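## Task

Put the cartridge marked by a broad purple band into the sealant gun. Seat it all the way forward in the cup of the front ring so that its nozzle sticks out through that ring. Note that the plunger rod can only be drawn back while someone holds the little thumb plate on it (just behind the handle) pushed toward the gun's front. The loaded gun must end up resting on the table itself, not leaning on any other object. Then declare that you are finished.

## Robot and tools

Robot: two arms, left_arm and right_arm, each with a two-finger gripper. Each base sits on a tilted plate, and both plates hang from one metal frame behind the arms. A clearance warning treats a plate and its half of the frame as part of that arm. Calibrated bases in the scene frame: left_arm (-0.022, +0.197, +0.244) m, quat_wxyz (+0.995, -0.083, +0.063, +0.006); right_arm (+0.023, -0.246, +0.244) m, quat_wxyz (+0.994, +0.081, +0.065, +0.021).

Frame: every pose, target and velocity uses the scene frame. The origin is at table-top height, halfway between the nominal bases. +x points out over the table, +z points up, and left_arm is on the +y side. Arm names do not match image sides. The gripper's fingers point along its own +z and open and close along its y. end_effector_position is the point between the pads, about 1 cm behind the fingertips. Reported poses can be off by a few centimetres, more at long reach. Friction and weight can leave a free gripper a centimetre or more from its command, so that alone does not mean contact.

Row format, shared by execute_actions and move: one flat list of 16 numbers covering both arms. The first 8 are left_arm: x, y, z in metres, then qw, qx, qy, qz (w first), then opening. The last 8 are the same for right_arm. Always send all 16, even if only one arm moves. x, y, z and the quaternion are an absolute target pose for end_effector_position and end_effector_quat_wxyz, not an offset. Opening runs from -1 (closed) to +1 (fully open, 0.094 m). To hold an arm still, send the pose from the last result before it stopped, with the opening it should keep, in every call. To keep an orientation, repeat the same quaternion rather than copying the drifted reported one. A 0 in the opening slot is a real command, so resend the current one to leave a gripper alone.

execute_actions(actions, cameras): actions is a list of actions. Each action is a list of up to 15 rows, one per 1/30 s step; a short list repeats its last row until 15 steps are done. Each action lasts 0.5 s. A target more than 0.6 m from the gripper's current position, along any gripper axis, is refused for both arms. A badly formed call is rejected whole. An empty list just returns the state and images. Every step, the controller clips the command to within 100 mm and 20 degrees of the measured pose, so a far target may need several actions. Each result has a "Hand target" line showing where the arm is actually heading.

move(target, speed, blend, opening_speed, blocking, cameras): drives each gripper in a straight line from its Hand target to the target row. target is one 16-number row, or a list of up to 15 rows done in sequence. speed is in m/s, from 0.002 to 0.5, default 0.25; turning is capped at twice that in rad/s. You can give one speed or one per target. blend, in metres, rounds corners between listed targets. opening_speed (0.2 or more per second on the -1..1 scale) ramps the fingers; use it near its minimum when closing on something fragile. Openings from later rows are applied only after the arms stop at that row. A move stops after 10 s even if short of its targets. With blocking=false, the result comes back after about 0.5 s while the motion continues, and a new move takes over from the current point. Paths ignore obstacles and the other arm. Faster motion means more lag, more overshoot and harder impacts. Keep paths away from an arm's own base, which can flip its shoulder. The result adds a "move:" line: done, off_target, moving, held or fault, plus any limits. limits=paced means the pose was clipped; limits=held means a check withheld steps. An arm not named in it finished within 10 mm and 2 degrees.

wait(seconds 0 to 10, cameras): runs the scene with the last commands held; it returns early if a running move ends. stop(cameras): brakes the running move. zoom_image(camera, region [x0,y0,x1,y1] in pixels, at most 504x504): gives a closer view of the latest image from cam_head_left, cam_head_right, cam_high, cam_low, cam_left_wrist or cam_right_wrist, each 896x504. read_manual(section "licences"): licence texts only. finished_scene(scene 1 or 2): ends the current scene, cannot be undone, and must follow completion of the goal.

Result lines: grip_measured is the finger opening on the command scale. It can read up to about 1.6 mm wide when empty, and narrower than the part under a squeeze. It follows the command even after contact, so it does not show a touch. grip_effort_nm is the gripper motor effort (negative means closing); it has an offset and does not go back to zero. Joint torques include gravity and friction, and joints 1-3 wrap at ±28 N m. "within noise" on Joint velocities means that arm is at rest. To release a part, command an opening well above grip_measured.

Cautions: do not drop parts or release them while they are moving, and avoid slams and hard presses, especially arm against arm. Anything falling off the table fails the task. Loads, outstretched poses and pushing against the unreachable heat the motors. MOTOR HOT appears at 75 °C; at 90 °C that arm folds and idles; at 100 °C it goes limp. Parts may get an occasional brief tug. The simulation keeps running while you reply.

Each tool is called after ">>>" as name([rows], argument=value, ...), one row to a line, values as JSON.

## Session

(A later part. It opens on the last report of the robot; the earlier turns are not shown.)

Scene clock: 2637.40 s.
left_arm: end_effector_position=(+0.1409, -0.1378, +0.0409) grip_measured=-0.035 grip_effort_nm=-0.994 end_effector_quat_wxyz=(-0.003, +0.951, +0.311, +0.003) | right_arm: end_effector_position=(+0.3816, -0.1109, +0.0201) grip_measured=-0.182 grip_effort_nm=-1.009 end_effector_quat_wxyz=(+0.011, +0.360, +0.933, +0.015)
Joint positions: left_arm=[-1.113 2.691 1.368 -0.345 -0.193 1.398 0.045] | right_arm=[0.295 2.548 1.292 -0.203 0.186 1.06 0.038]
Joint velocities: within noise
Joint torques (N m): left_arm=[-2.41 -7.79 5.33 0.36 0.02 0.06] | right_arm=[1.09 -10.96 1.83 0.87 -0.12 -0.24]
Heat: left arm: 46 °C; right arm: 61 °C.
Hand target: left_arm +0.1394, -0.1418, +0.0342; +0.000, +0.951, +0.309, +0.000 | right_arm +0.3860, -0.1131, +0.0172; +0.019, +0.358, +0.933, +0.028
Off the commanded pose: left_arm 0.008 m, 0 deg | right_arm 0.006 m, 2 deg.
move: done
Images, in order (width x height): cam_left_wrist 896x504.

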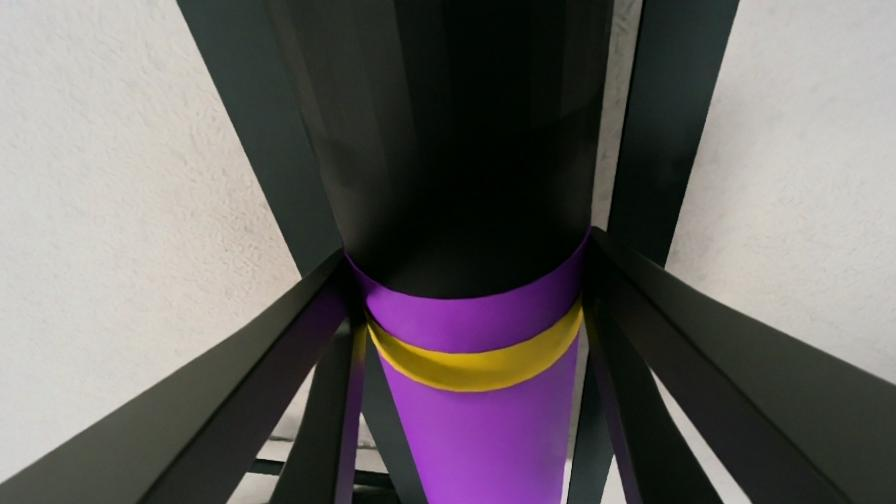

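>>> execute_actions(actions=[])

>>> zoom_image(camera="cam_head_right", region=[480, 200, 620, 340])

>>> zoom_image(camera="cam_high", region=[460, 230, 590, 350])

Scene clock: 2639.97 s.
left_arm: end_effector_position=(+0.1409, -0.1378, +0.0409) grip_measured=-0.037 grip_effort_nm=-1.023 end_effector_quat_wxyz=(-0.003, +0.951, +0.311, +0.003) | right_arm: end_effector_position=(+0.3816, -0.1109, +0.0201) grip_measured=-0.182 grip_effort_nm=-1.004 end_effector_quat_wxyz=(+0.011, +0.360, +0.933, +0.015)
Joint positions: left_arm=[-1.113 2.691 1.368 -0.345 -0.193 1.398 0.045] | right_arm=[0.295 2.548 1.292 -0.203 0.186 1.06 0.038]
Joint velocities: within noise
Joint torques (N m): left_arm=[-2.52 -7.69 5.35 0.36 0.05 0.02] | right_arm=[1.1 -10.85 1.74 0.88 -0.11 -0.26]
Heat: left arm: 46 °C; right arm: 61 °C.
Hand target: left_arm +0.1394, -0.1418, +0.0342; +0.000, +0.951, +0.309, +0.000 | right_arm +0.3860, -0.1131, +0.0172; +0.019, +0.358, +0.933, +0.028
Tool commands: left_gripper/opening=-0.1 right_gripper/opening=-0.4
Off the commanded pose: left_arm 0.008 m, 0 deg | right_arm 0.006 m, 2 deg.

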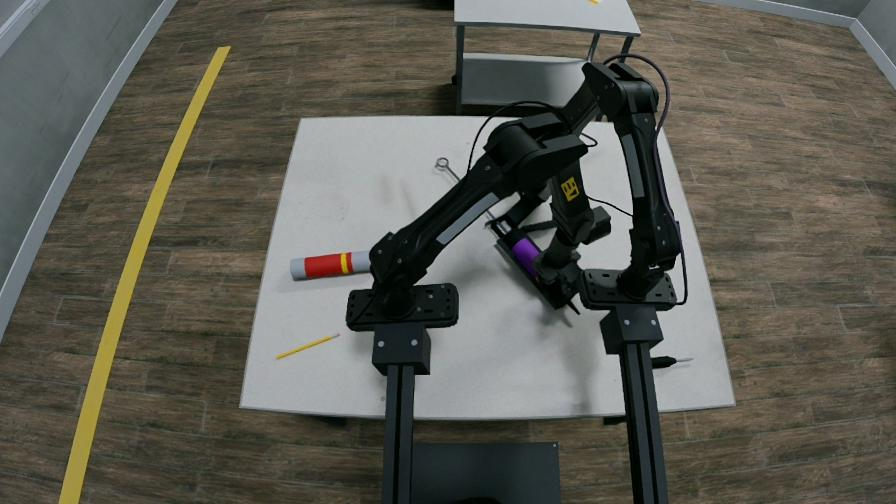

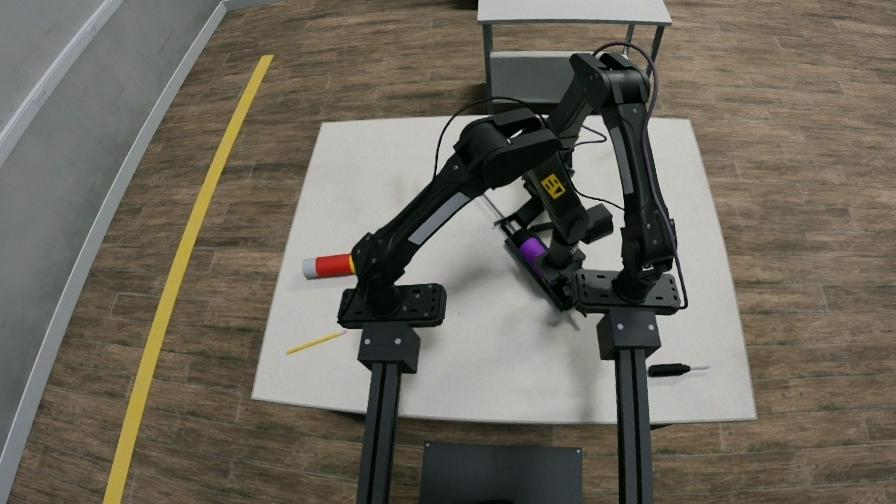

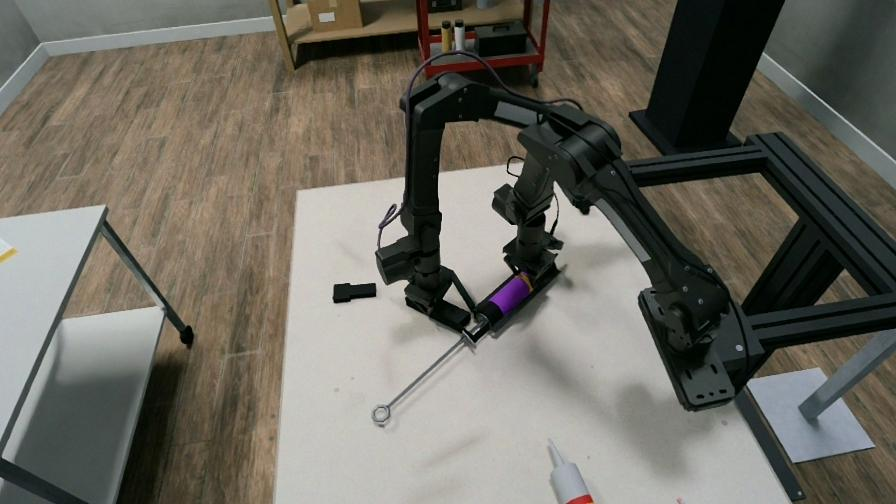

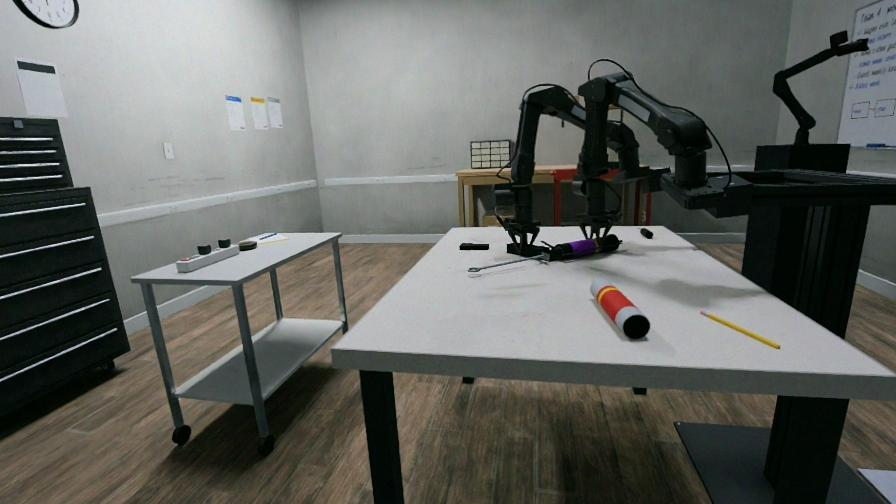

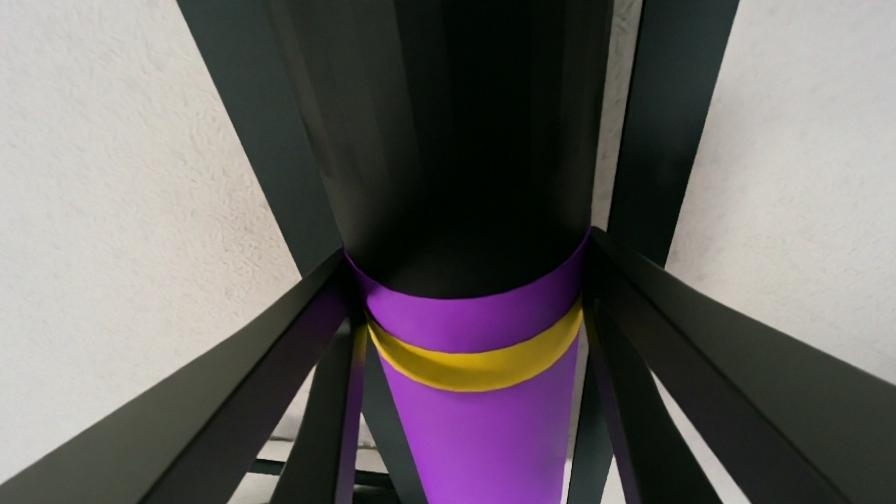

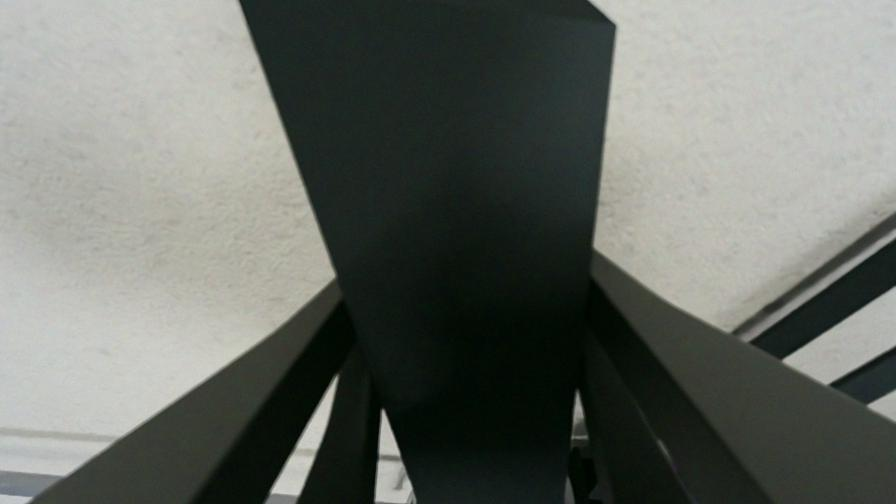

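Scaled by 3.600 from the camera's 896x504 image, which has a finer 1280x720 frame.

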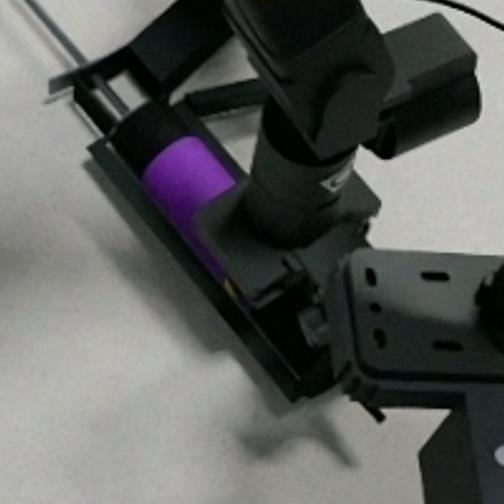

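Scaled by 3.877 from the camera's 896x504 image, which has a finer 1280x720 frame.

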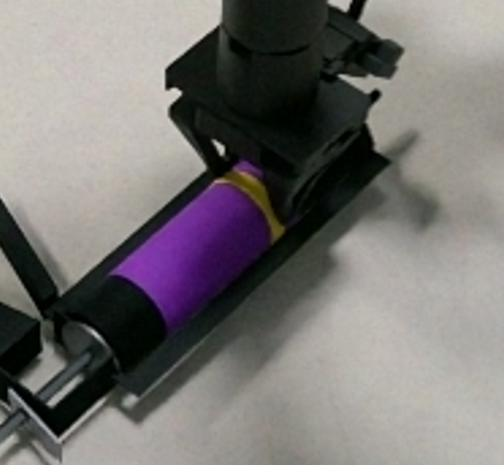

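>>> move(target=[0.1385,-0.141,0.052,0,0.951,0.309,0,-0.1,0.386,-0.113,0.017,0.0190,0.3582,0.9330,0.0293,-0.4], cameras=["cam_left_wrist","cam_high"], speed=0.03)

>>> zoom_image(camera="cam_high", region=[460, 230, 590, 350])

Scene clock: 2646.33 s.
left_arm: end_effector_position=(+0.1409, -0.1376, +0.0409) grip_measured=-0.037 grip_effort_nm=-1.028 end_effector_quat_wxyz=(-0.003, +0.951, +0.311, +0.003) | right_arm: end_effector_position=(+0.3816, -0.1109, +0.0201) grip_measured=-0.182 grip_effort_nm=-1.009 end_effector_quat_wxyz=(+0.011, +0.360, +0.933, +0.015)
Joint positions: left_arm=[-1.113 2.691 1.368 -0.346 -0.193 1.398 0.045] | right_arm=[0.295 2.548 1.292 -0.203 0.186 1.06 0.038]
Joint velocities: within noise
Joint torques (N m): left_arm=[-3.4 -11.82 3.21 0.07 0.08 -0.05] | right_arm=[1.03 -10.82 1.81 0.87 -0.13 -0.25]
Heat: left arm: 46 °C; right arm: 61 °C.
Hand target: left_arm +0.1384, -0.1409, +0.0516; +0.000, +0.951, +0.309, +0.000 | right_arm +0.3860, -0.1131, +0.0172; +0.019, +0.358, +0.933, +0.028
Off the commanded pose: left_arm 0.012 m, 0 deg | right_arm 0.006 m, 2 deg.
move: off_target (left_arm)
Images, in order (width x height): cam_high 896x504, cam_left_wrist 896x504.

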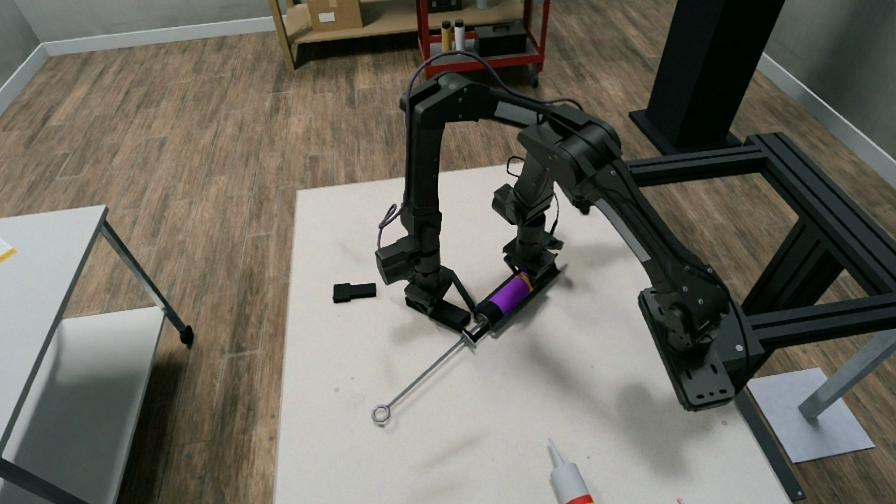

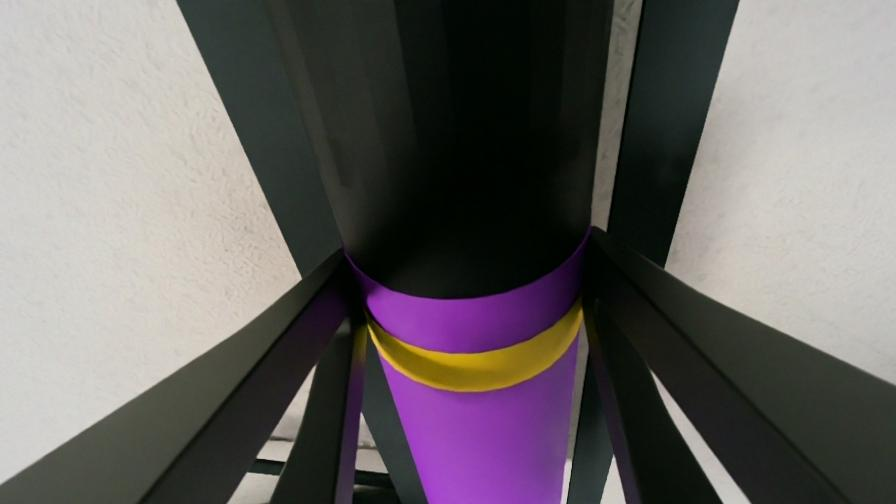

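Scaled by 3.877 from the camera's 896x504 image, which has a finer 1280x720 frame.

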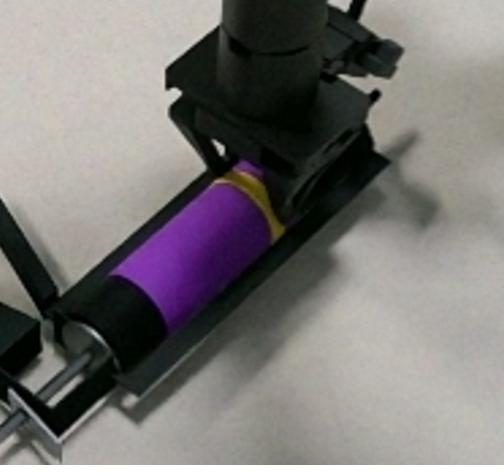

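>>> move([
  [0.1380,-0.140,0.062,0,0.951,0.309,0,-0.1,0.386,-0.113,0.017,0.0190,0.3582,0.9330,0.0293,-0.4],
  [0.128,-0.149,0.060,0,0.951,0.309,0,-0.1,0.386,-0.113,0.017,0.0190,0.3582,0.9330,0.0293,-0.4],
  [0.126,-0.151,0.034,0,0.951,0.309,0,-0.1,0.386,-0.113,0.017,0.0190,0.3582,0.9330,0.0293,-0.4],
], cameras=["cam_left_wrist","cam_high"], speed=[0.03,0.02,0.01])

>>> zoom_image(camera="cam_high", region=[460, 230, 590, 350])

Scene clock: 2653.73 s.
left_arm: end_effector_position=(+0.1323, -0.1419, +0.0420) grip_measured=-0.038 grip_effort_nm=-1.033 end_effector_quat_wxyz=(-0.006, +0.950, +0.313, +0.003) | right_arm: end_effector_position=(+0.3816, -0.1109, +0.0201) grip_measured=-0.182 grip_effort_nm=-1.009 end_effector_quat_wxyz=(+0.011, +0.360, +0.933, +0.015)
Joint positions: left_arm=[-1.14 2.698 1.381 -0.364 -0.193 1.365 0.045] | right_arm=[0.295 2.548 1.292 -0.203 0.186 1.06 0.038]
Joint velocities: within noise
Joint torques (N m): left_arm=[-3.75 -7.34 5.79 0.42 0.09 -0.06] | right_arm=[1.09 -10.85 1.76 0.87 -0.12 -0.26]
Heat: left arm: 48 °C; right arm: 60 °C.
Hand target: left_arm +0.1259, -0.1505, +0.0344; +0.000, +0.951, +0.309, +0.000 | right_arm +0.3860, -0.1131, +0.0172; +0.019, +0.358, +0.933, +0.028
Off the commanded pose: left_arm 0.014 m, 1 deg | right_arm 0.006 m, 2 deg.
move: off_target (left_arm)
Images, in order (width x height): cam_high 896x504, cam_left_wrist 896x504.

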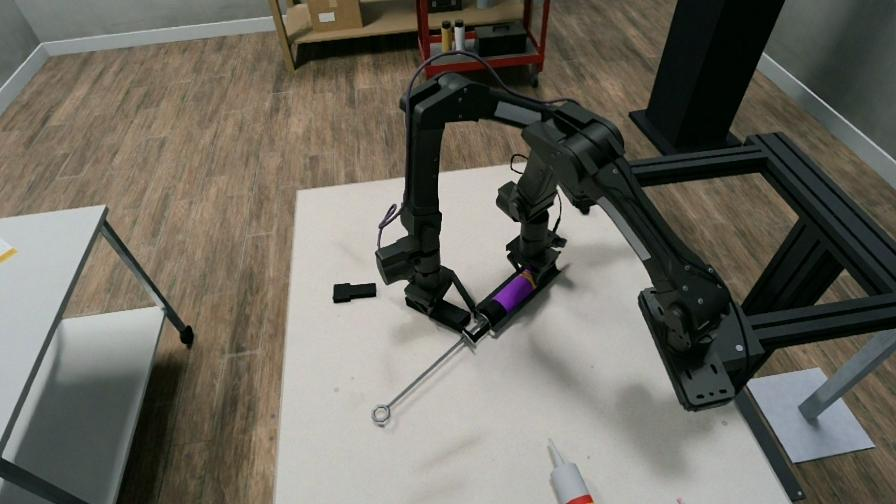

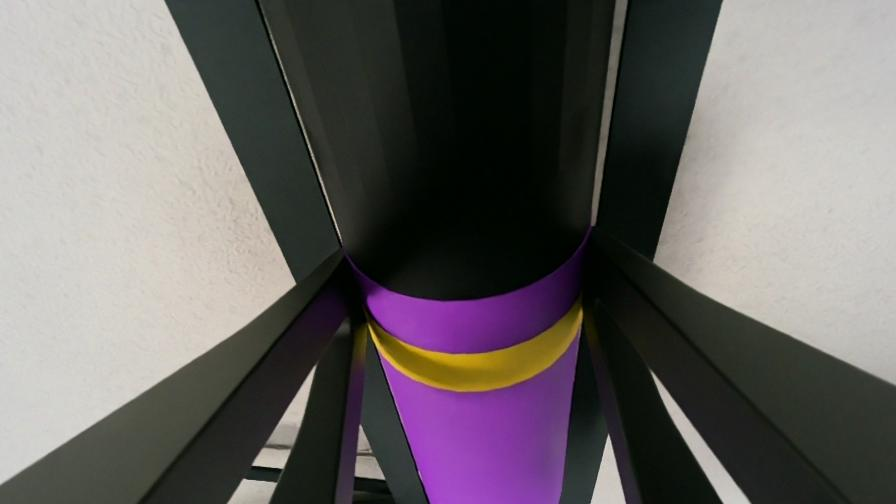

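Scaled by 3.877 from the camera's 896x504 image, which has a finer 1280x720 frame.

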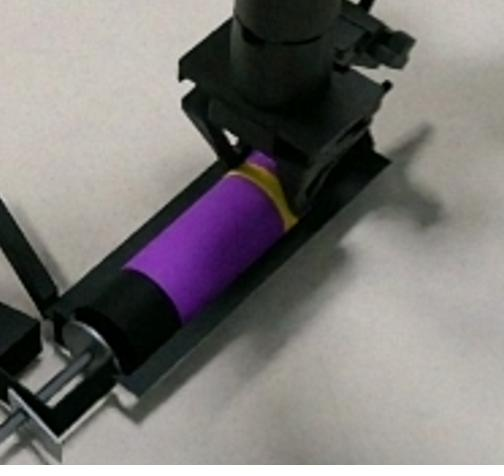

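>>> move([
  [0.118,-0.157,0.040,0,0.951,0.309,0,-0.1,0.386,-0.113,0.017,0.0190,0.3582,0.9330,0.0293,-0.4],
], cameras=["cam_left_wrist","cam_high"], speed=[0.02])

>>> zoom_image(camera="cam_high", region=[460, 230, 590, 350])

Scene clock: 2658.37 s.
left_arm: end_effector_position=(+0.1314, -0.1446, +0.0426) grip_measured=-0.038 grip_effort_nm=-1.033 end_effector_quat_wxyz=(-0.005, +0.949, +0.316, +0.013) | right_arm: end_effector_position=(+0.3808, -0.1114, +0.0201) grip_measured=-0.182 grip_effort_nm=-1.009 end_effector_quat_wxyz=(+0.011, +0.357, +0.934, +0.013)
Joint positions: left_arm=[-1.154 2.702 1.389 -0.366 -0.209 1.344 0.045] | right_arm=[0.295 2.548 1.289 -0.203 0.187 1.055 0.038]
Joint velocities: within noise
Joint torques (N m): left_arm=[-5.12 -8.21 6.2 0.23 0.26 -0.15] | right_arm=[1.02 -10.78 1.92 0.88 -0.16 -0.19]
Heat: left arm: 48 °C; right arm: 60 °C.
Hand target: left_arm +0.1180, -0.1563, +0.0403; +0.000, +0.951, +0.309, +0.000 | right_arm +0.3860, -0.1131, +0.0173; +0.019, +0.358, +0.933, +0.028
Off the commanded pose: left_arm 0.018 m, 2 deg | right_arm 0.006 m, 2 deg.
move: off_target (left_arm)
Images, in order (width x height): cam_high 896x504, cam_left_wrist 896x504.

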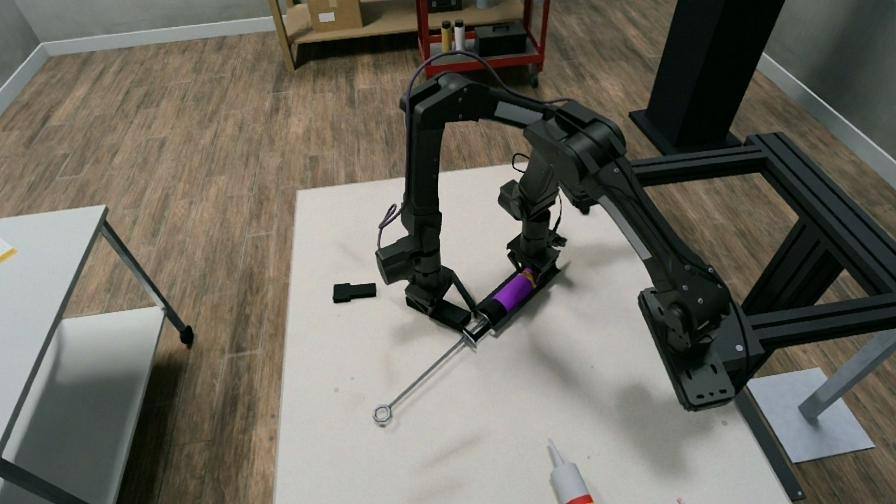

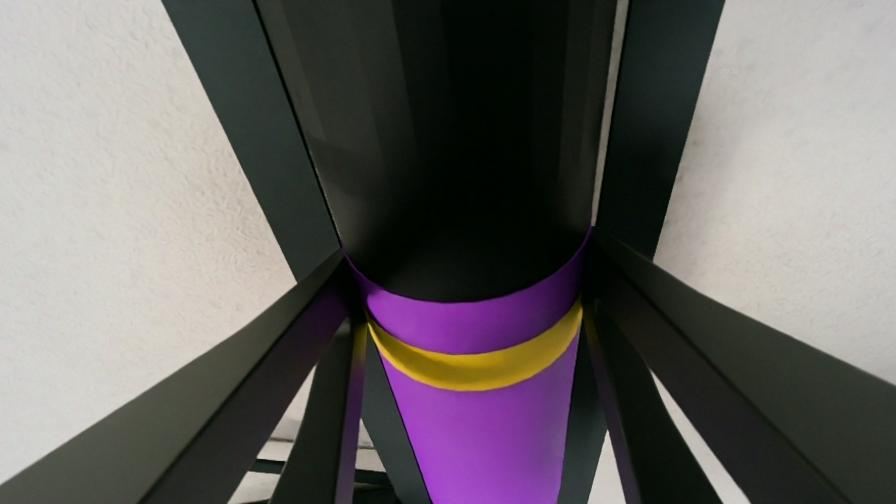

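Scaled by 3.877 from the camera's 896x504 image, which has a finer 1280x720 frame.

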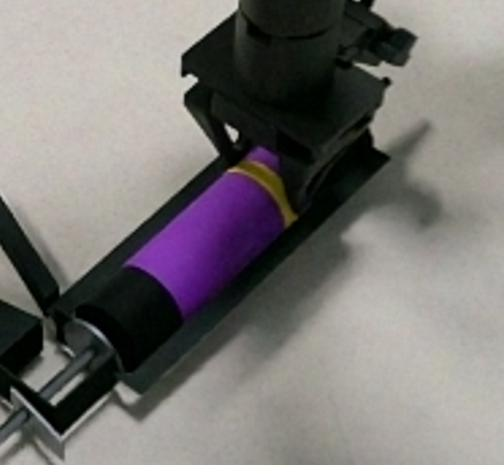

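>>> move([
  [0.116,-0.154,0.062,0,0.951,0.309,0,-0.1,0.386,-0.113,0.017,0.0190,0.3582,0.9330,0.0293,-0.4],
  [0.116,-0.154,0.032,0,0.951,0.309,0,-0.1,0.386,-0.113,0.017,0.0190,0.3582,0.9330,0.0293,-0.4],
], cameras=["cam_left_wrist"], speed=[0.02,0.01])

Scene clock: 2667.17 s.
left_arm: end_effector_position=(+0.1303, -0.1436, +0.0421) grip_measured=-0.038 grip_effort_nm=-1.028 end_effector_quat_wxyz=(-0.007, +0.948, +0.317, +0.019) | right_arm: end_effector_position=(+0.3808, -0.1114, +0.0201) grip_measured=-0.182 grip_effort_nm=-1.004 end_effector_quat_wxyz=(+0.011, +0.357, +0.934, +0.013)
Joint positions: left_arm=[-1.161 2.704 1.387 -0.366 -0.221 1.335 0.045] | right_arm=[0.295 2.548 1.289 -0.203 0.187 1.054 0.038]
Joint velocities: within noise
Joint torques (N m): left_arm=[-4.18 -7.24 5.15 0.49 0.36 -0.05] | right_arm=[1.06 -10.84 1.91 0.87 -0.13 -0.2]
Heat: left arm: 47 °C; right arm: 61 °C.
Hand target: left_arm +0.1161, -0.1532, +0.0329; +0.000, +0.951, +0.309, +0.000 | right_arm +0.3860, -0.1131, +0.0173; +0.019, +0.358, +0.933, +0.028
Off the commanded pose: left_arm 0.020 m, 3 deg | right_arm 0.006 m, 2 deg.
move: off_target (left_arm)
Images, in order (width x height): cam_left_wrist 896x504.

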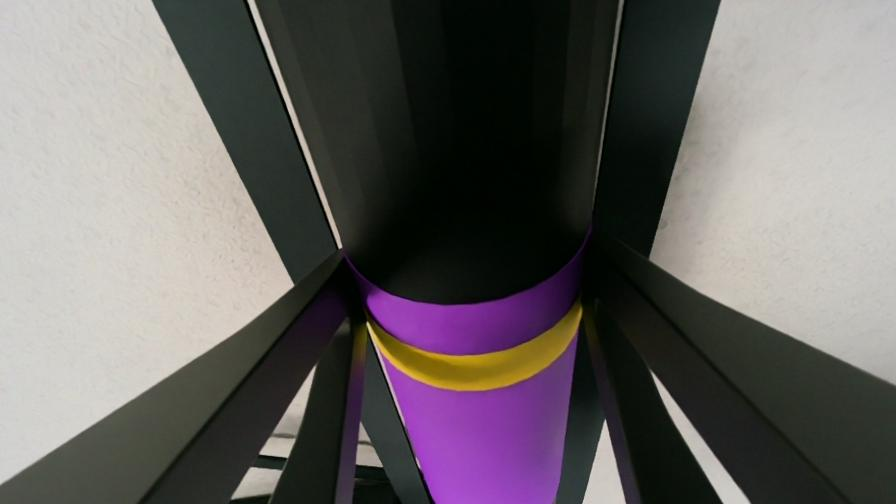

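>>> move([
  [0.118,-0.153,0.056,0.0081,0.9507,0.3089,-0.0249,-0.1,0.386,-0.113,0.017,0.0190,0.3582,0.9330,0.0293,-0.4],
  [0.118,-0.153,0.032,0.0081,0.9507,0.3089,-0.0249,-0.1,0.386,-0.113,0.017,0.0190,0.3582,0.9330,0.0293,-0.4],
], cameras=["cam_left_wrist","cam_high"], speed=[0.02,0.01])

>>> zoom_image(camera="cam_high", region=[460, 230, 590, 350])

Scene clock: 2675.50 s.
left_arm: end_effector_position=(+0.1301, -0.1431, +0.0414) grip_measured=-0.038 grip_effort_nm=-1.028 end_effector_quat_wxyz=(-0.005, +0.949, +0.314, +0.009) | right_arm: end_effector_position=(+0.3808, -0.1114, +0.0201) grip_measured=-0.182 grip_effort_nm=-1.013 end_effector_quat_wxyz=(+0.011, +0.357, +0.934, +0.013)
Joint positions: left_arm=[-1.152 2.701 1.379 -0.357 -0.202 1.351 0.045] | right_arm=[0.295 2.548 1.289 -0.203 0.187 1.054 0.038]
Joint velocities: within noise
Joint torques (N m): left_arm=[-2.5 -7.77 4.22 0.59 0.62 0.14] | right_arm=[1.1 -10.76 1.94 0.86 -0.13 -0.2]
Heat: left arm: 48 °C; right arm: 61 °C.
Hand target: left_arm +0.1182, -0.1524, +0.0331; +0.008, +0.951, +0.309, -0.024 | right_arm +0.3860, -0.1131, +0.0173; +0.019, +0.358, +0.933, +0.028
Off the commanded pose: left_arm 0.018 m, 4 deg | right_arm 0.006 m, 2 deg.
move: off_target (left_arm)
Images, in order (width x height): cam_high 896x504, cam_left_wrist 896x504.

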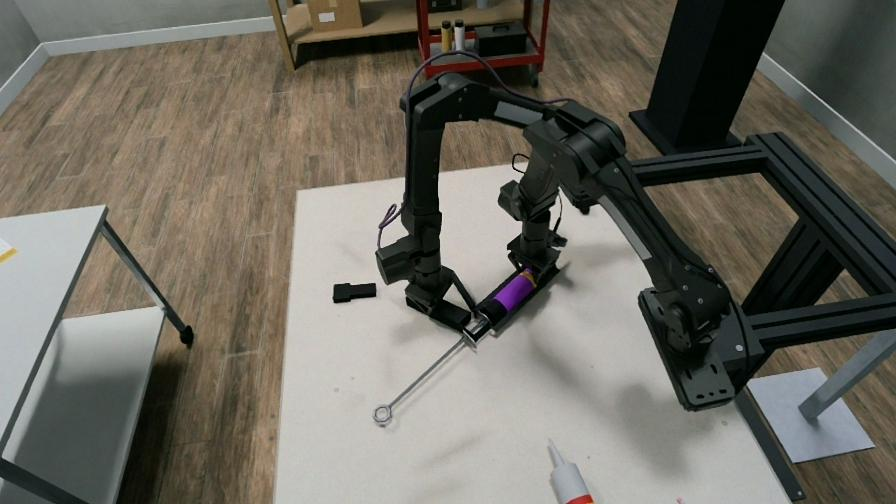

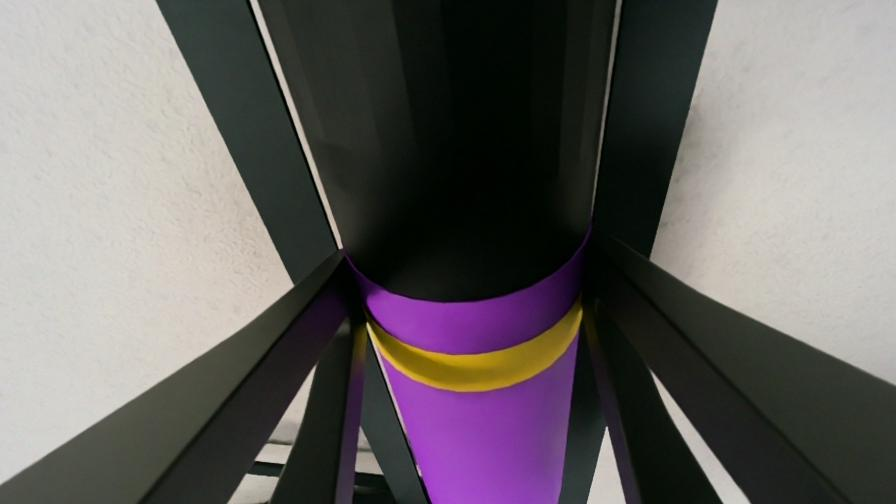

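Scaled by 3.877 from the camera's 896x504 image, which has a finer 1280x720 frame.

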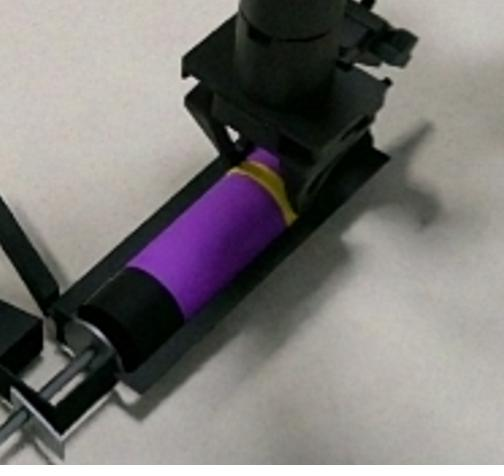

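>>> zoom_image(camera="cam_left_wrist", region=[220, 0, 660, 240])

>>> zoom_image(camera="cam_high", region=[455, 300, 505, 350])

>>> zoom_image(camera="cam_high", region=[515, 240, 575, 300])

Scaled by 1.145 from the camera's 896x504 image, which has a finer 1280x720 frame.

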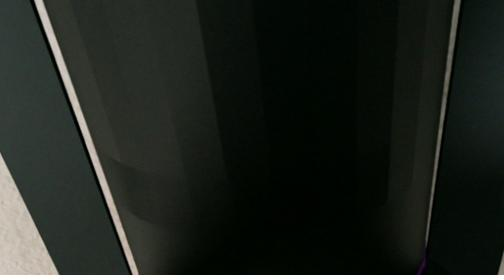

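Scaled by 10.080 from the camera's 896x504 image, which has a finer 1280x720 frame.

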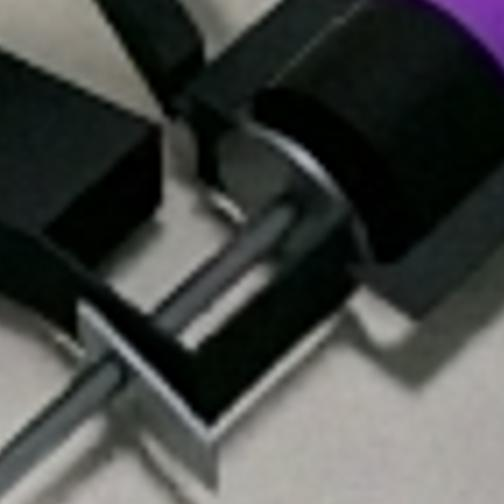

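Scaled by 8.400 from the camera's 896x504 image, which has a finer 1280x720 frame.

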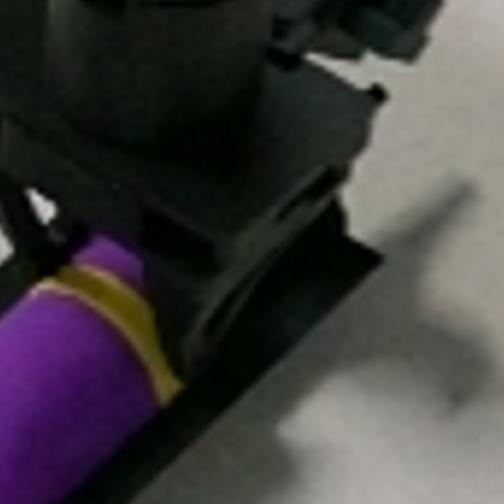

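>>> move(target=[0.130,-0.151,0.032,0,0.951,0.309,0,0.2,0.386,-0.113,0.017,0.0190,0.3582,0.9330,0.0293,-0.4], cameras=["cam_left_wrist","cam_high"], speed=0.03)

>>> zoom_image(camera="cam_high", region=[460, 230, 590, 350])

Scene clock: 2685.47 s.
left_arm: end_effector_position=(+0.1273, -0.1512, +0.0399) grip_measured=+0.198 grip_effort_nm=0.129 end_effector_quat_wxyz=(+0.004, +0.950, +0.313, -0.006) | right_arm: end_effector_position=(+0.3808, -0.1114, +0.0201) grip_measured=-0.182 grip_effort_nm=-1.004 end_effector_quat_wxyz=(+0.011, +0.357, +0.934, +0.013)
Joint positions: left_arm=[-1.152 2.711 1.394 -0.346 -0.17 1.356 0.056] | right_arm=[0.295 2.548 1.289 -0.203 0.187 1.054 0.038]
Joint velocities: within noise
Joint torques (N m): left_arm=[-1.95 -7.72 5.79 0.27 -0.13 0.13] | right_arm=[1.03 -10.82 1.98 0.86 -0.15 -0.19]
Heat: left arm: 47 °C; right arm: 61 °C.
Hand target: left_arm +0.1298, -0.1508, +0.0321; +0.000, +0.951, +0.309, +0.000 | right_arm +0.3859, -0.1131, +0.0173; +0.019, +0.358, +0.933, +0.028
Off the commanded pose: left_arm 0.008 m, 1 deg | right_arm 0.006 m, 2 deg.
move: done
Images, in order (width x height): cam_high 896x504, cam_left_wrist 896x504.

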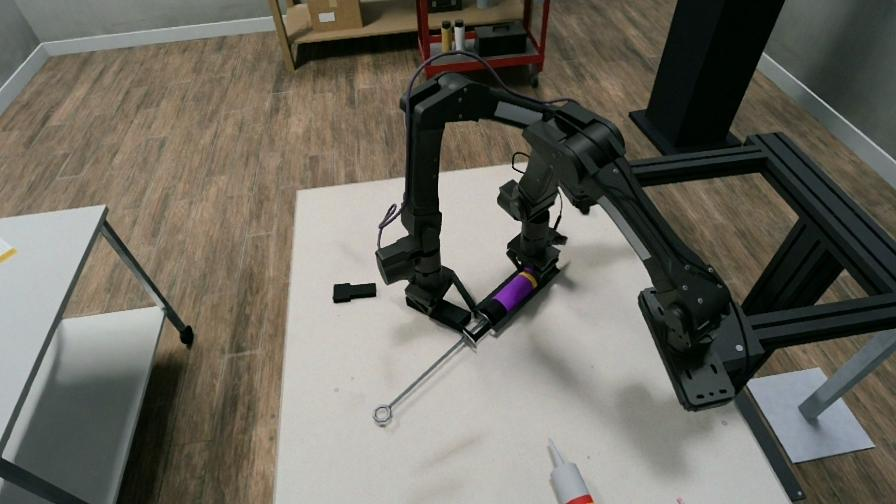

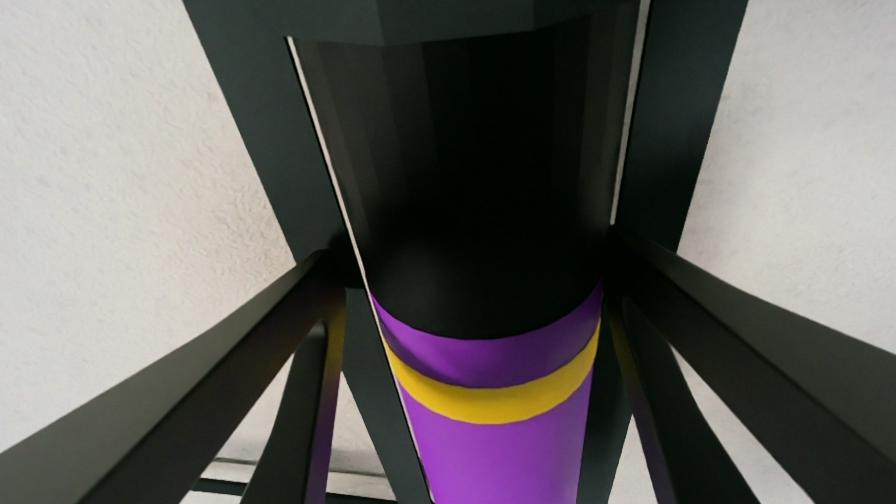

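Scaled by 3.877 from the camera's 896x504 image, which has a finer 1280x720 frame.

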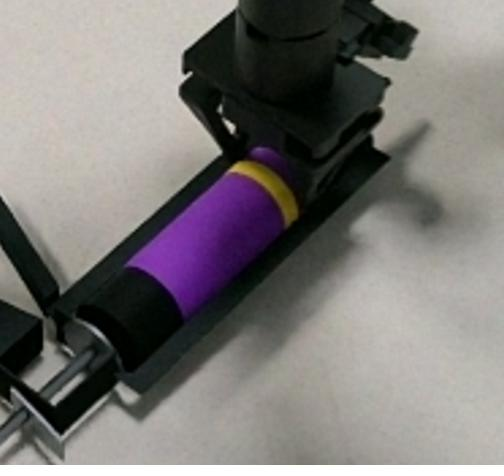

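>>> zoom_image(camera="cam_left_wrist", region=[260, 0, 680, 235])

Scaled by 1.200 from the camera's 896x504 image, which has a finer 1280x720 frame.

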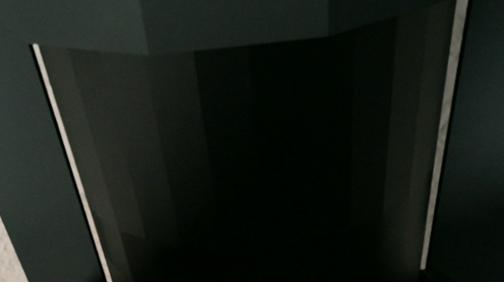

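>>> move([
  [0.124,-0.147,0.060,0,0.951,0.309,0,0.22,0.386,-0.113,0.017,0.0190,0.3582,0.9330,0.0293,-0.4],
  [0.1245,-0.150,0.034,0,0.951,0.309,0,0.22,0.386,-0.113,0.017,0.0190,0.3582,0.9330,0.0293,-0.4],
], cameras=["cam_left_wrist"], speed=0.06)

Scene clock: 2698.70 s.
left_arm: end_effector_position=(+0.1270, -0.1468, +0.0407) grip_measured=+0.218 grip_effort_nm=0.125 end_effector_quat_wxyz=(+0.000, +0.950, +0.313, -0.002) | right_arm: end_effector_position=(+0.3808, -0.1114, +0.0201) grip_measured=-0.182 grip_effort_nm=-1.004 end_effector_quat_wxyz=(+0.011, +0.357, +0.934, +0.013)
Joint positions: left_arm=[-1.152 2.704 1.381 -0.349 -0.179 1.355 0.057] | right_arm=[0.295 2.548 1.289 -0.203 0.187 1.054 0.038]
Joint velocities: within noise
Joint torques (N m): left_arm=[-2.89 -7.83 5.29 0.31 -0.06 0.03] | right_arm=[1.05 -10.81 1.98 0.86 -0.15 -0.19]
Heat: left arm: 48 °C; right arm: 61 °C.
Hand target: left_arm +0.1244, -0.1499, +0.0342; +0.000, +0.951, +0.309, +0.000 | right_arm +0.3859, -0.1131, +0.0173; +0.019, +0.358, +0.933, +0.029
Off the commanded pose: left_arm 0.008 m, 1 deg | right_arm 0.006 m, 2 deg.
move: done
Images, in order (width x height): cam_left_wrist 896x504.

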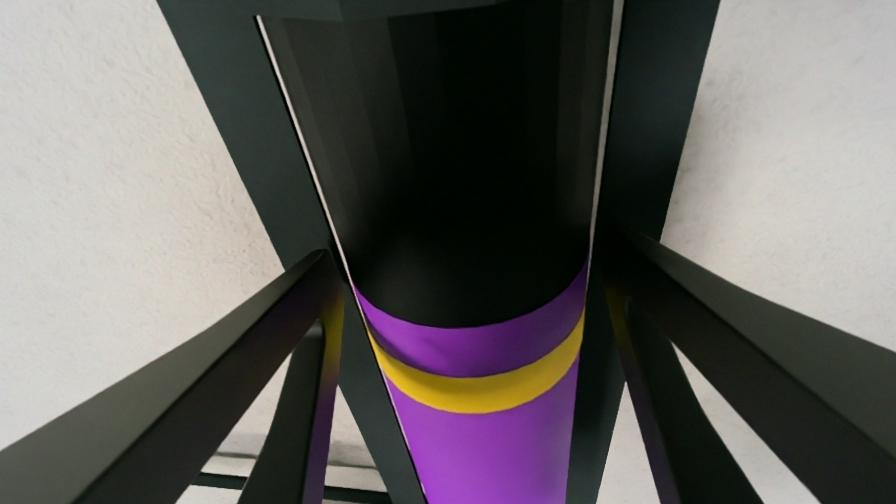

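>>> move(target=[0.1245,-0.150,0.034,0,0.951,0.309,0,-0.1,0.386,-0.113,0.017,0.0190,0.3582,0.9330,0.0293,-0.4], cameras=["cam_left_wrist"], opening_speed=0.3)

>>> move([
  [0.1085,-0.162,0.034,0,0.951,0.309,0,-0.1,0.386,-0.113,0.017,0.0190,0.3582,0.9330,0.0293,-0.4],
], cameras=["cam_left_wrist","cam_high"], speed=0.02)

>>> zoom_image(camera="cam_high", region=[460, 230, 590, 350])

Scene clock: 2703.87 s.
left_arm: end_effector_position=(+0.1272, -0.1468, +0.0407) grip_measured=-0.023 grip_effort_nm=-1.004 end_effector_quat_wxyz=(+0.000, +0.950, +0.313, -0.002) | right_arm: end_effector_position=(+0.3808, -0.1114, +0.0201) grip_measured=-0.182 grip_effort_nm=-1.009 end_effector_quat_wxyz=(+0.011, +0.357, +0.934, +0.013)
Joint positions: left_arm=[-1.152 2.704 1.381 -0.349 -0.18 1.355 0.046] | right_arm=[0.295 2.548 1.289 -0.203 0.187 1.054 0.038]
Joint velocities: within noise
Joint torques (N m): left_arm=[-2.99 -7.97 5.27 0.33 0 0.04] | right_arm=[1.05 -10.81 1.94 0.86 -0.14 -0.2]
Heat: left arm: 48 °C; right arm: 61 °C.
Hand target: left_arm +0.1245, -0.1499, +0.0342; +0.000, +0.951, +0.309, +0.000 | right_arm +0.3859, -0.1131, +0.0173; +0.019, +0.358, +0.933, +0.029
Off the commanded pose: left_arm 0.008 m, 1 deg | right_arm 0.006 m, 2 deg.
move: done
Images, in order (width x height): cam_left_wrist 896x504.

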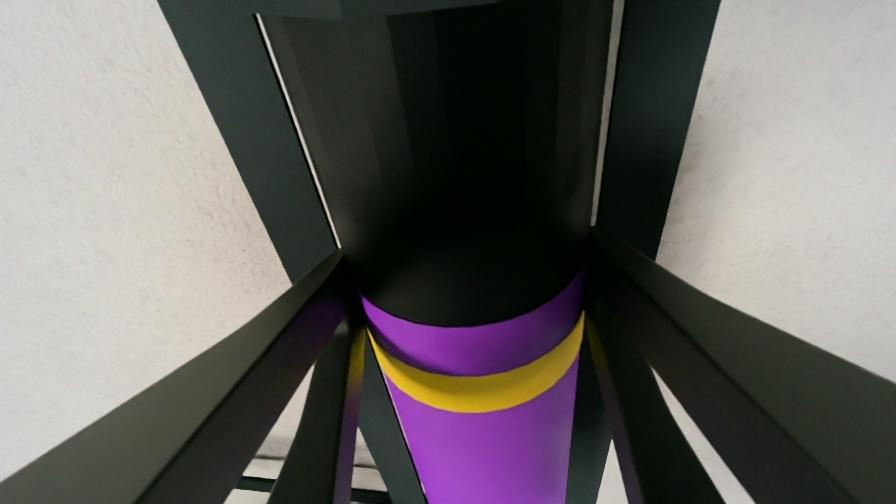

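Scene clock: 2705.20 s.
left_arm: end_effector_position=(+0.1264, -0.1479, +0.0410) grip_measured=-0.024 grip_effort_nm=-1.028 end_effector_quat_wxyz=(-0.008, +0.949, +0.315, +0.021) | right_arm: end_effector_position=(+0.3808, -0.1114, +0.0201) grip_measured=-0.182 grip_effort_nm=-1.009 end_effector_quat_wxyz=(+0.011, +0.357, +0.934, +0.013)
Joint positions: left_arm=[-1.177 2.717 1.406 -0.377 -0.223 1.324 0.046] | right_arm=[0.295 2.548 1.289 -0.203 0.187 1.054 0.038]
Joint velocities: within noise
Joint torques (N m): left_arm=[-5.45 -7.45 6.05 0.32 0.4 -0.18] | right_arm=[1.02 -10.77 2 0.86 -0.14 -0.2]
Heat: left arm: 48 °C; right arm: 61 °C.
Hand target: left_arm +0.1086, -0.1609, +0.0349; +0.000, +0.951, +0.309, +0.000 | right_arm +0.3859, -0.1131, +0.0173; +0.019, +0.358, +0.933, +0.029
Off the commanded pose: left_arm 0.024 m, 3 deg | right_arm 0.006 m, 2 deg.
move: off_target (left_arm)
Images, in order (width x height): cam_high 896x504, cam_left_wrist 896x504.

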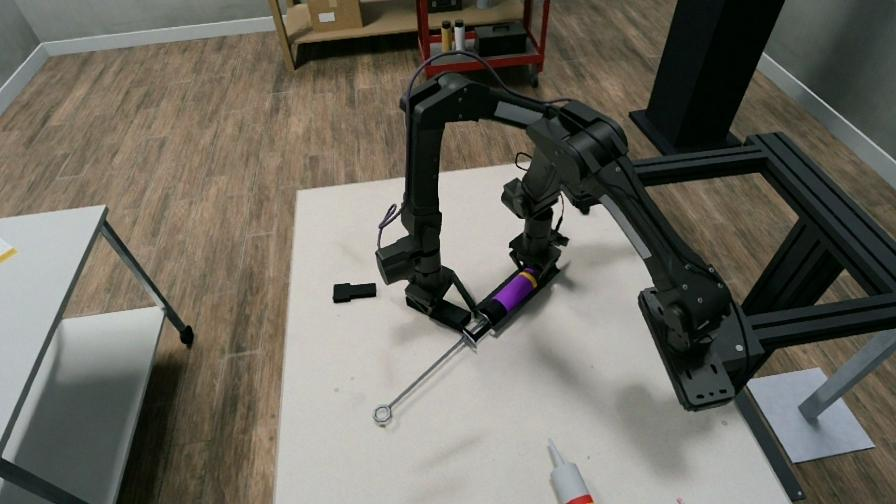

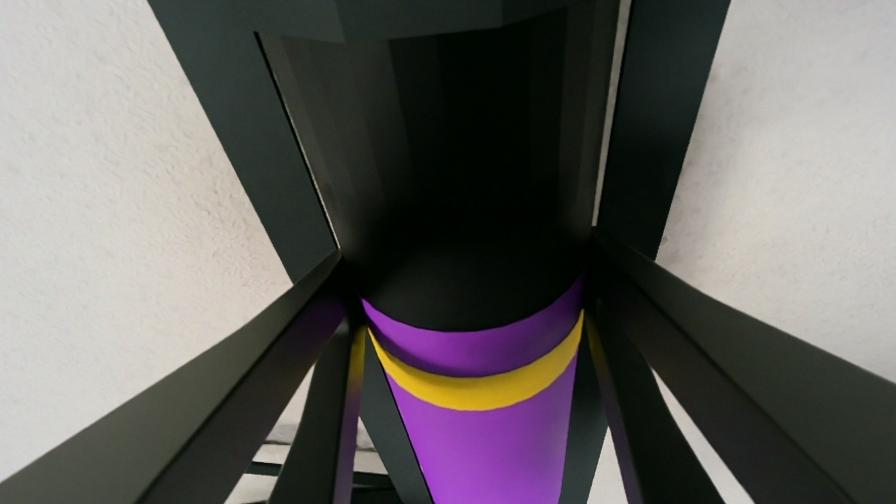

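Scaled by 3.877 from the camera's 896x504 image, which has a finer 1280x720 frame.

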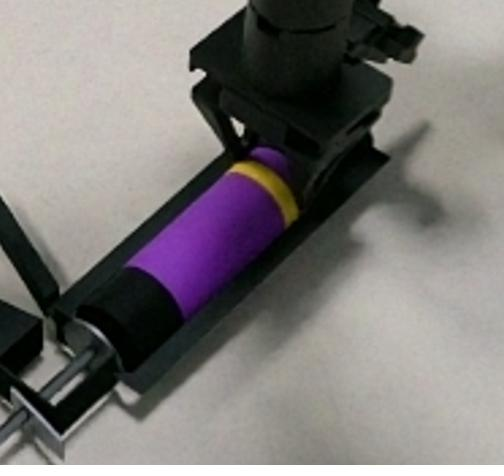

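>>> move([
  [0.1035,-0.157,0.040,0.0081,0.9507,0.3089,-0.0249,-0.1,0.386,-0.113,0.017,0.0190,0.3582,0.9330,0.0293,-0.4],
  [0.1115,-0.168,0.040,0.0081,0.9507,0.3089,-0.0249,-0.1,0.386,-0.113,0.017,0.0190,0.3582,0.9330,0.0293,-0.4],
  [0.1035,-0.157,0.046,0.0081,0.9507,0.3089,-0.0249,-0.1,0.386,-0.113,0.017,0.0190,0.3582,0.9330,0.0293,-0.4],
], cameras=["cam_left_wrist"], speed=0.02)

Scene clock: 2721.30 s.
left_arm: end_effector_position=(+0.1239, -0.1501, +0.0401) grip_measured=-0.024 grip_effort_nm=-1.028 end_effector_quat_wxyz=(+0.002, +0.949, +0.316, +0.013) | right_arm: end_effector_position=(+0.3793, -0.1124, +0.0198) grip_measured=-0.182 grip_effort_nm=-1.009 end_effector_quat_wxyz=(+0.010, +0.352, +0.936, +0.011)
Joint positions: left_arm=[-1.177 2.712 1.387 -0.345 -0.207 1.324 0.046] | right_arm=[0.295 2.547 1.285 -0.203 0.19 1.044 0.038]
Joint velocities: within noise
Joint torques (N m): left_arm=[-4.38 -11.23 1.99 0.29 0.7 -0.06] | right_arm=[1.03 -10.67 2.26 0.85 -0.16 -0.11]
Heat: left arm: 48 °C; right arm: 62 °C.
Hand target: left_arm +0.1039, -0.1564, +0.0460; +0.007, +0.951, +0.309, -0.024 | right_arm +0.3860, -0.1132, +0.0173; +0.019, +0.358, +0.933, +0.028
Off the commanded pose: left_arm 0.022 m, 5 deg | right_arm 0.007 m, 2 deg.
move: off_target (left_arm)
Images, in order (width x height): cam_left_wrist 896x504.

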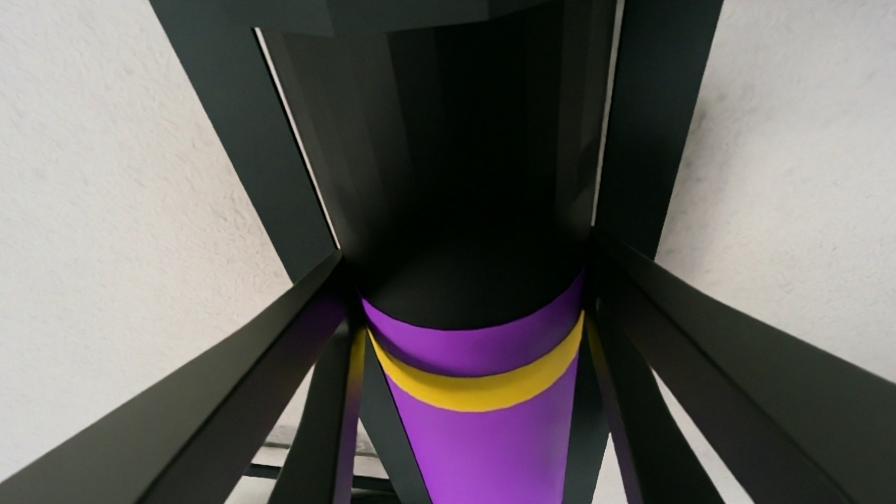

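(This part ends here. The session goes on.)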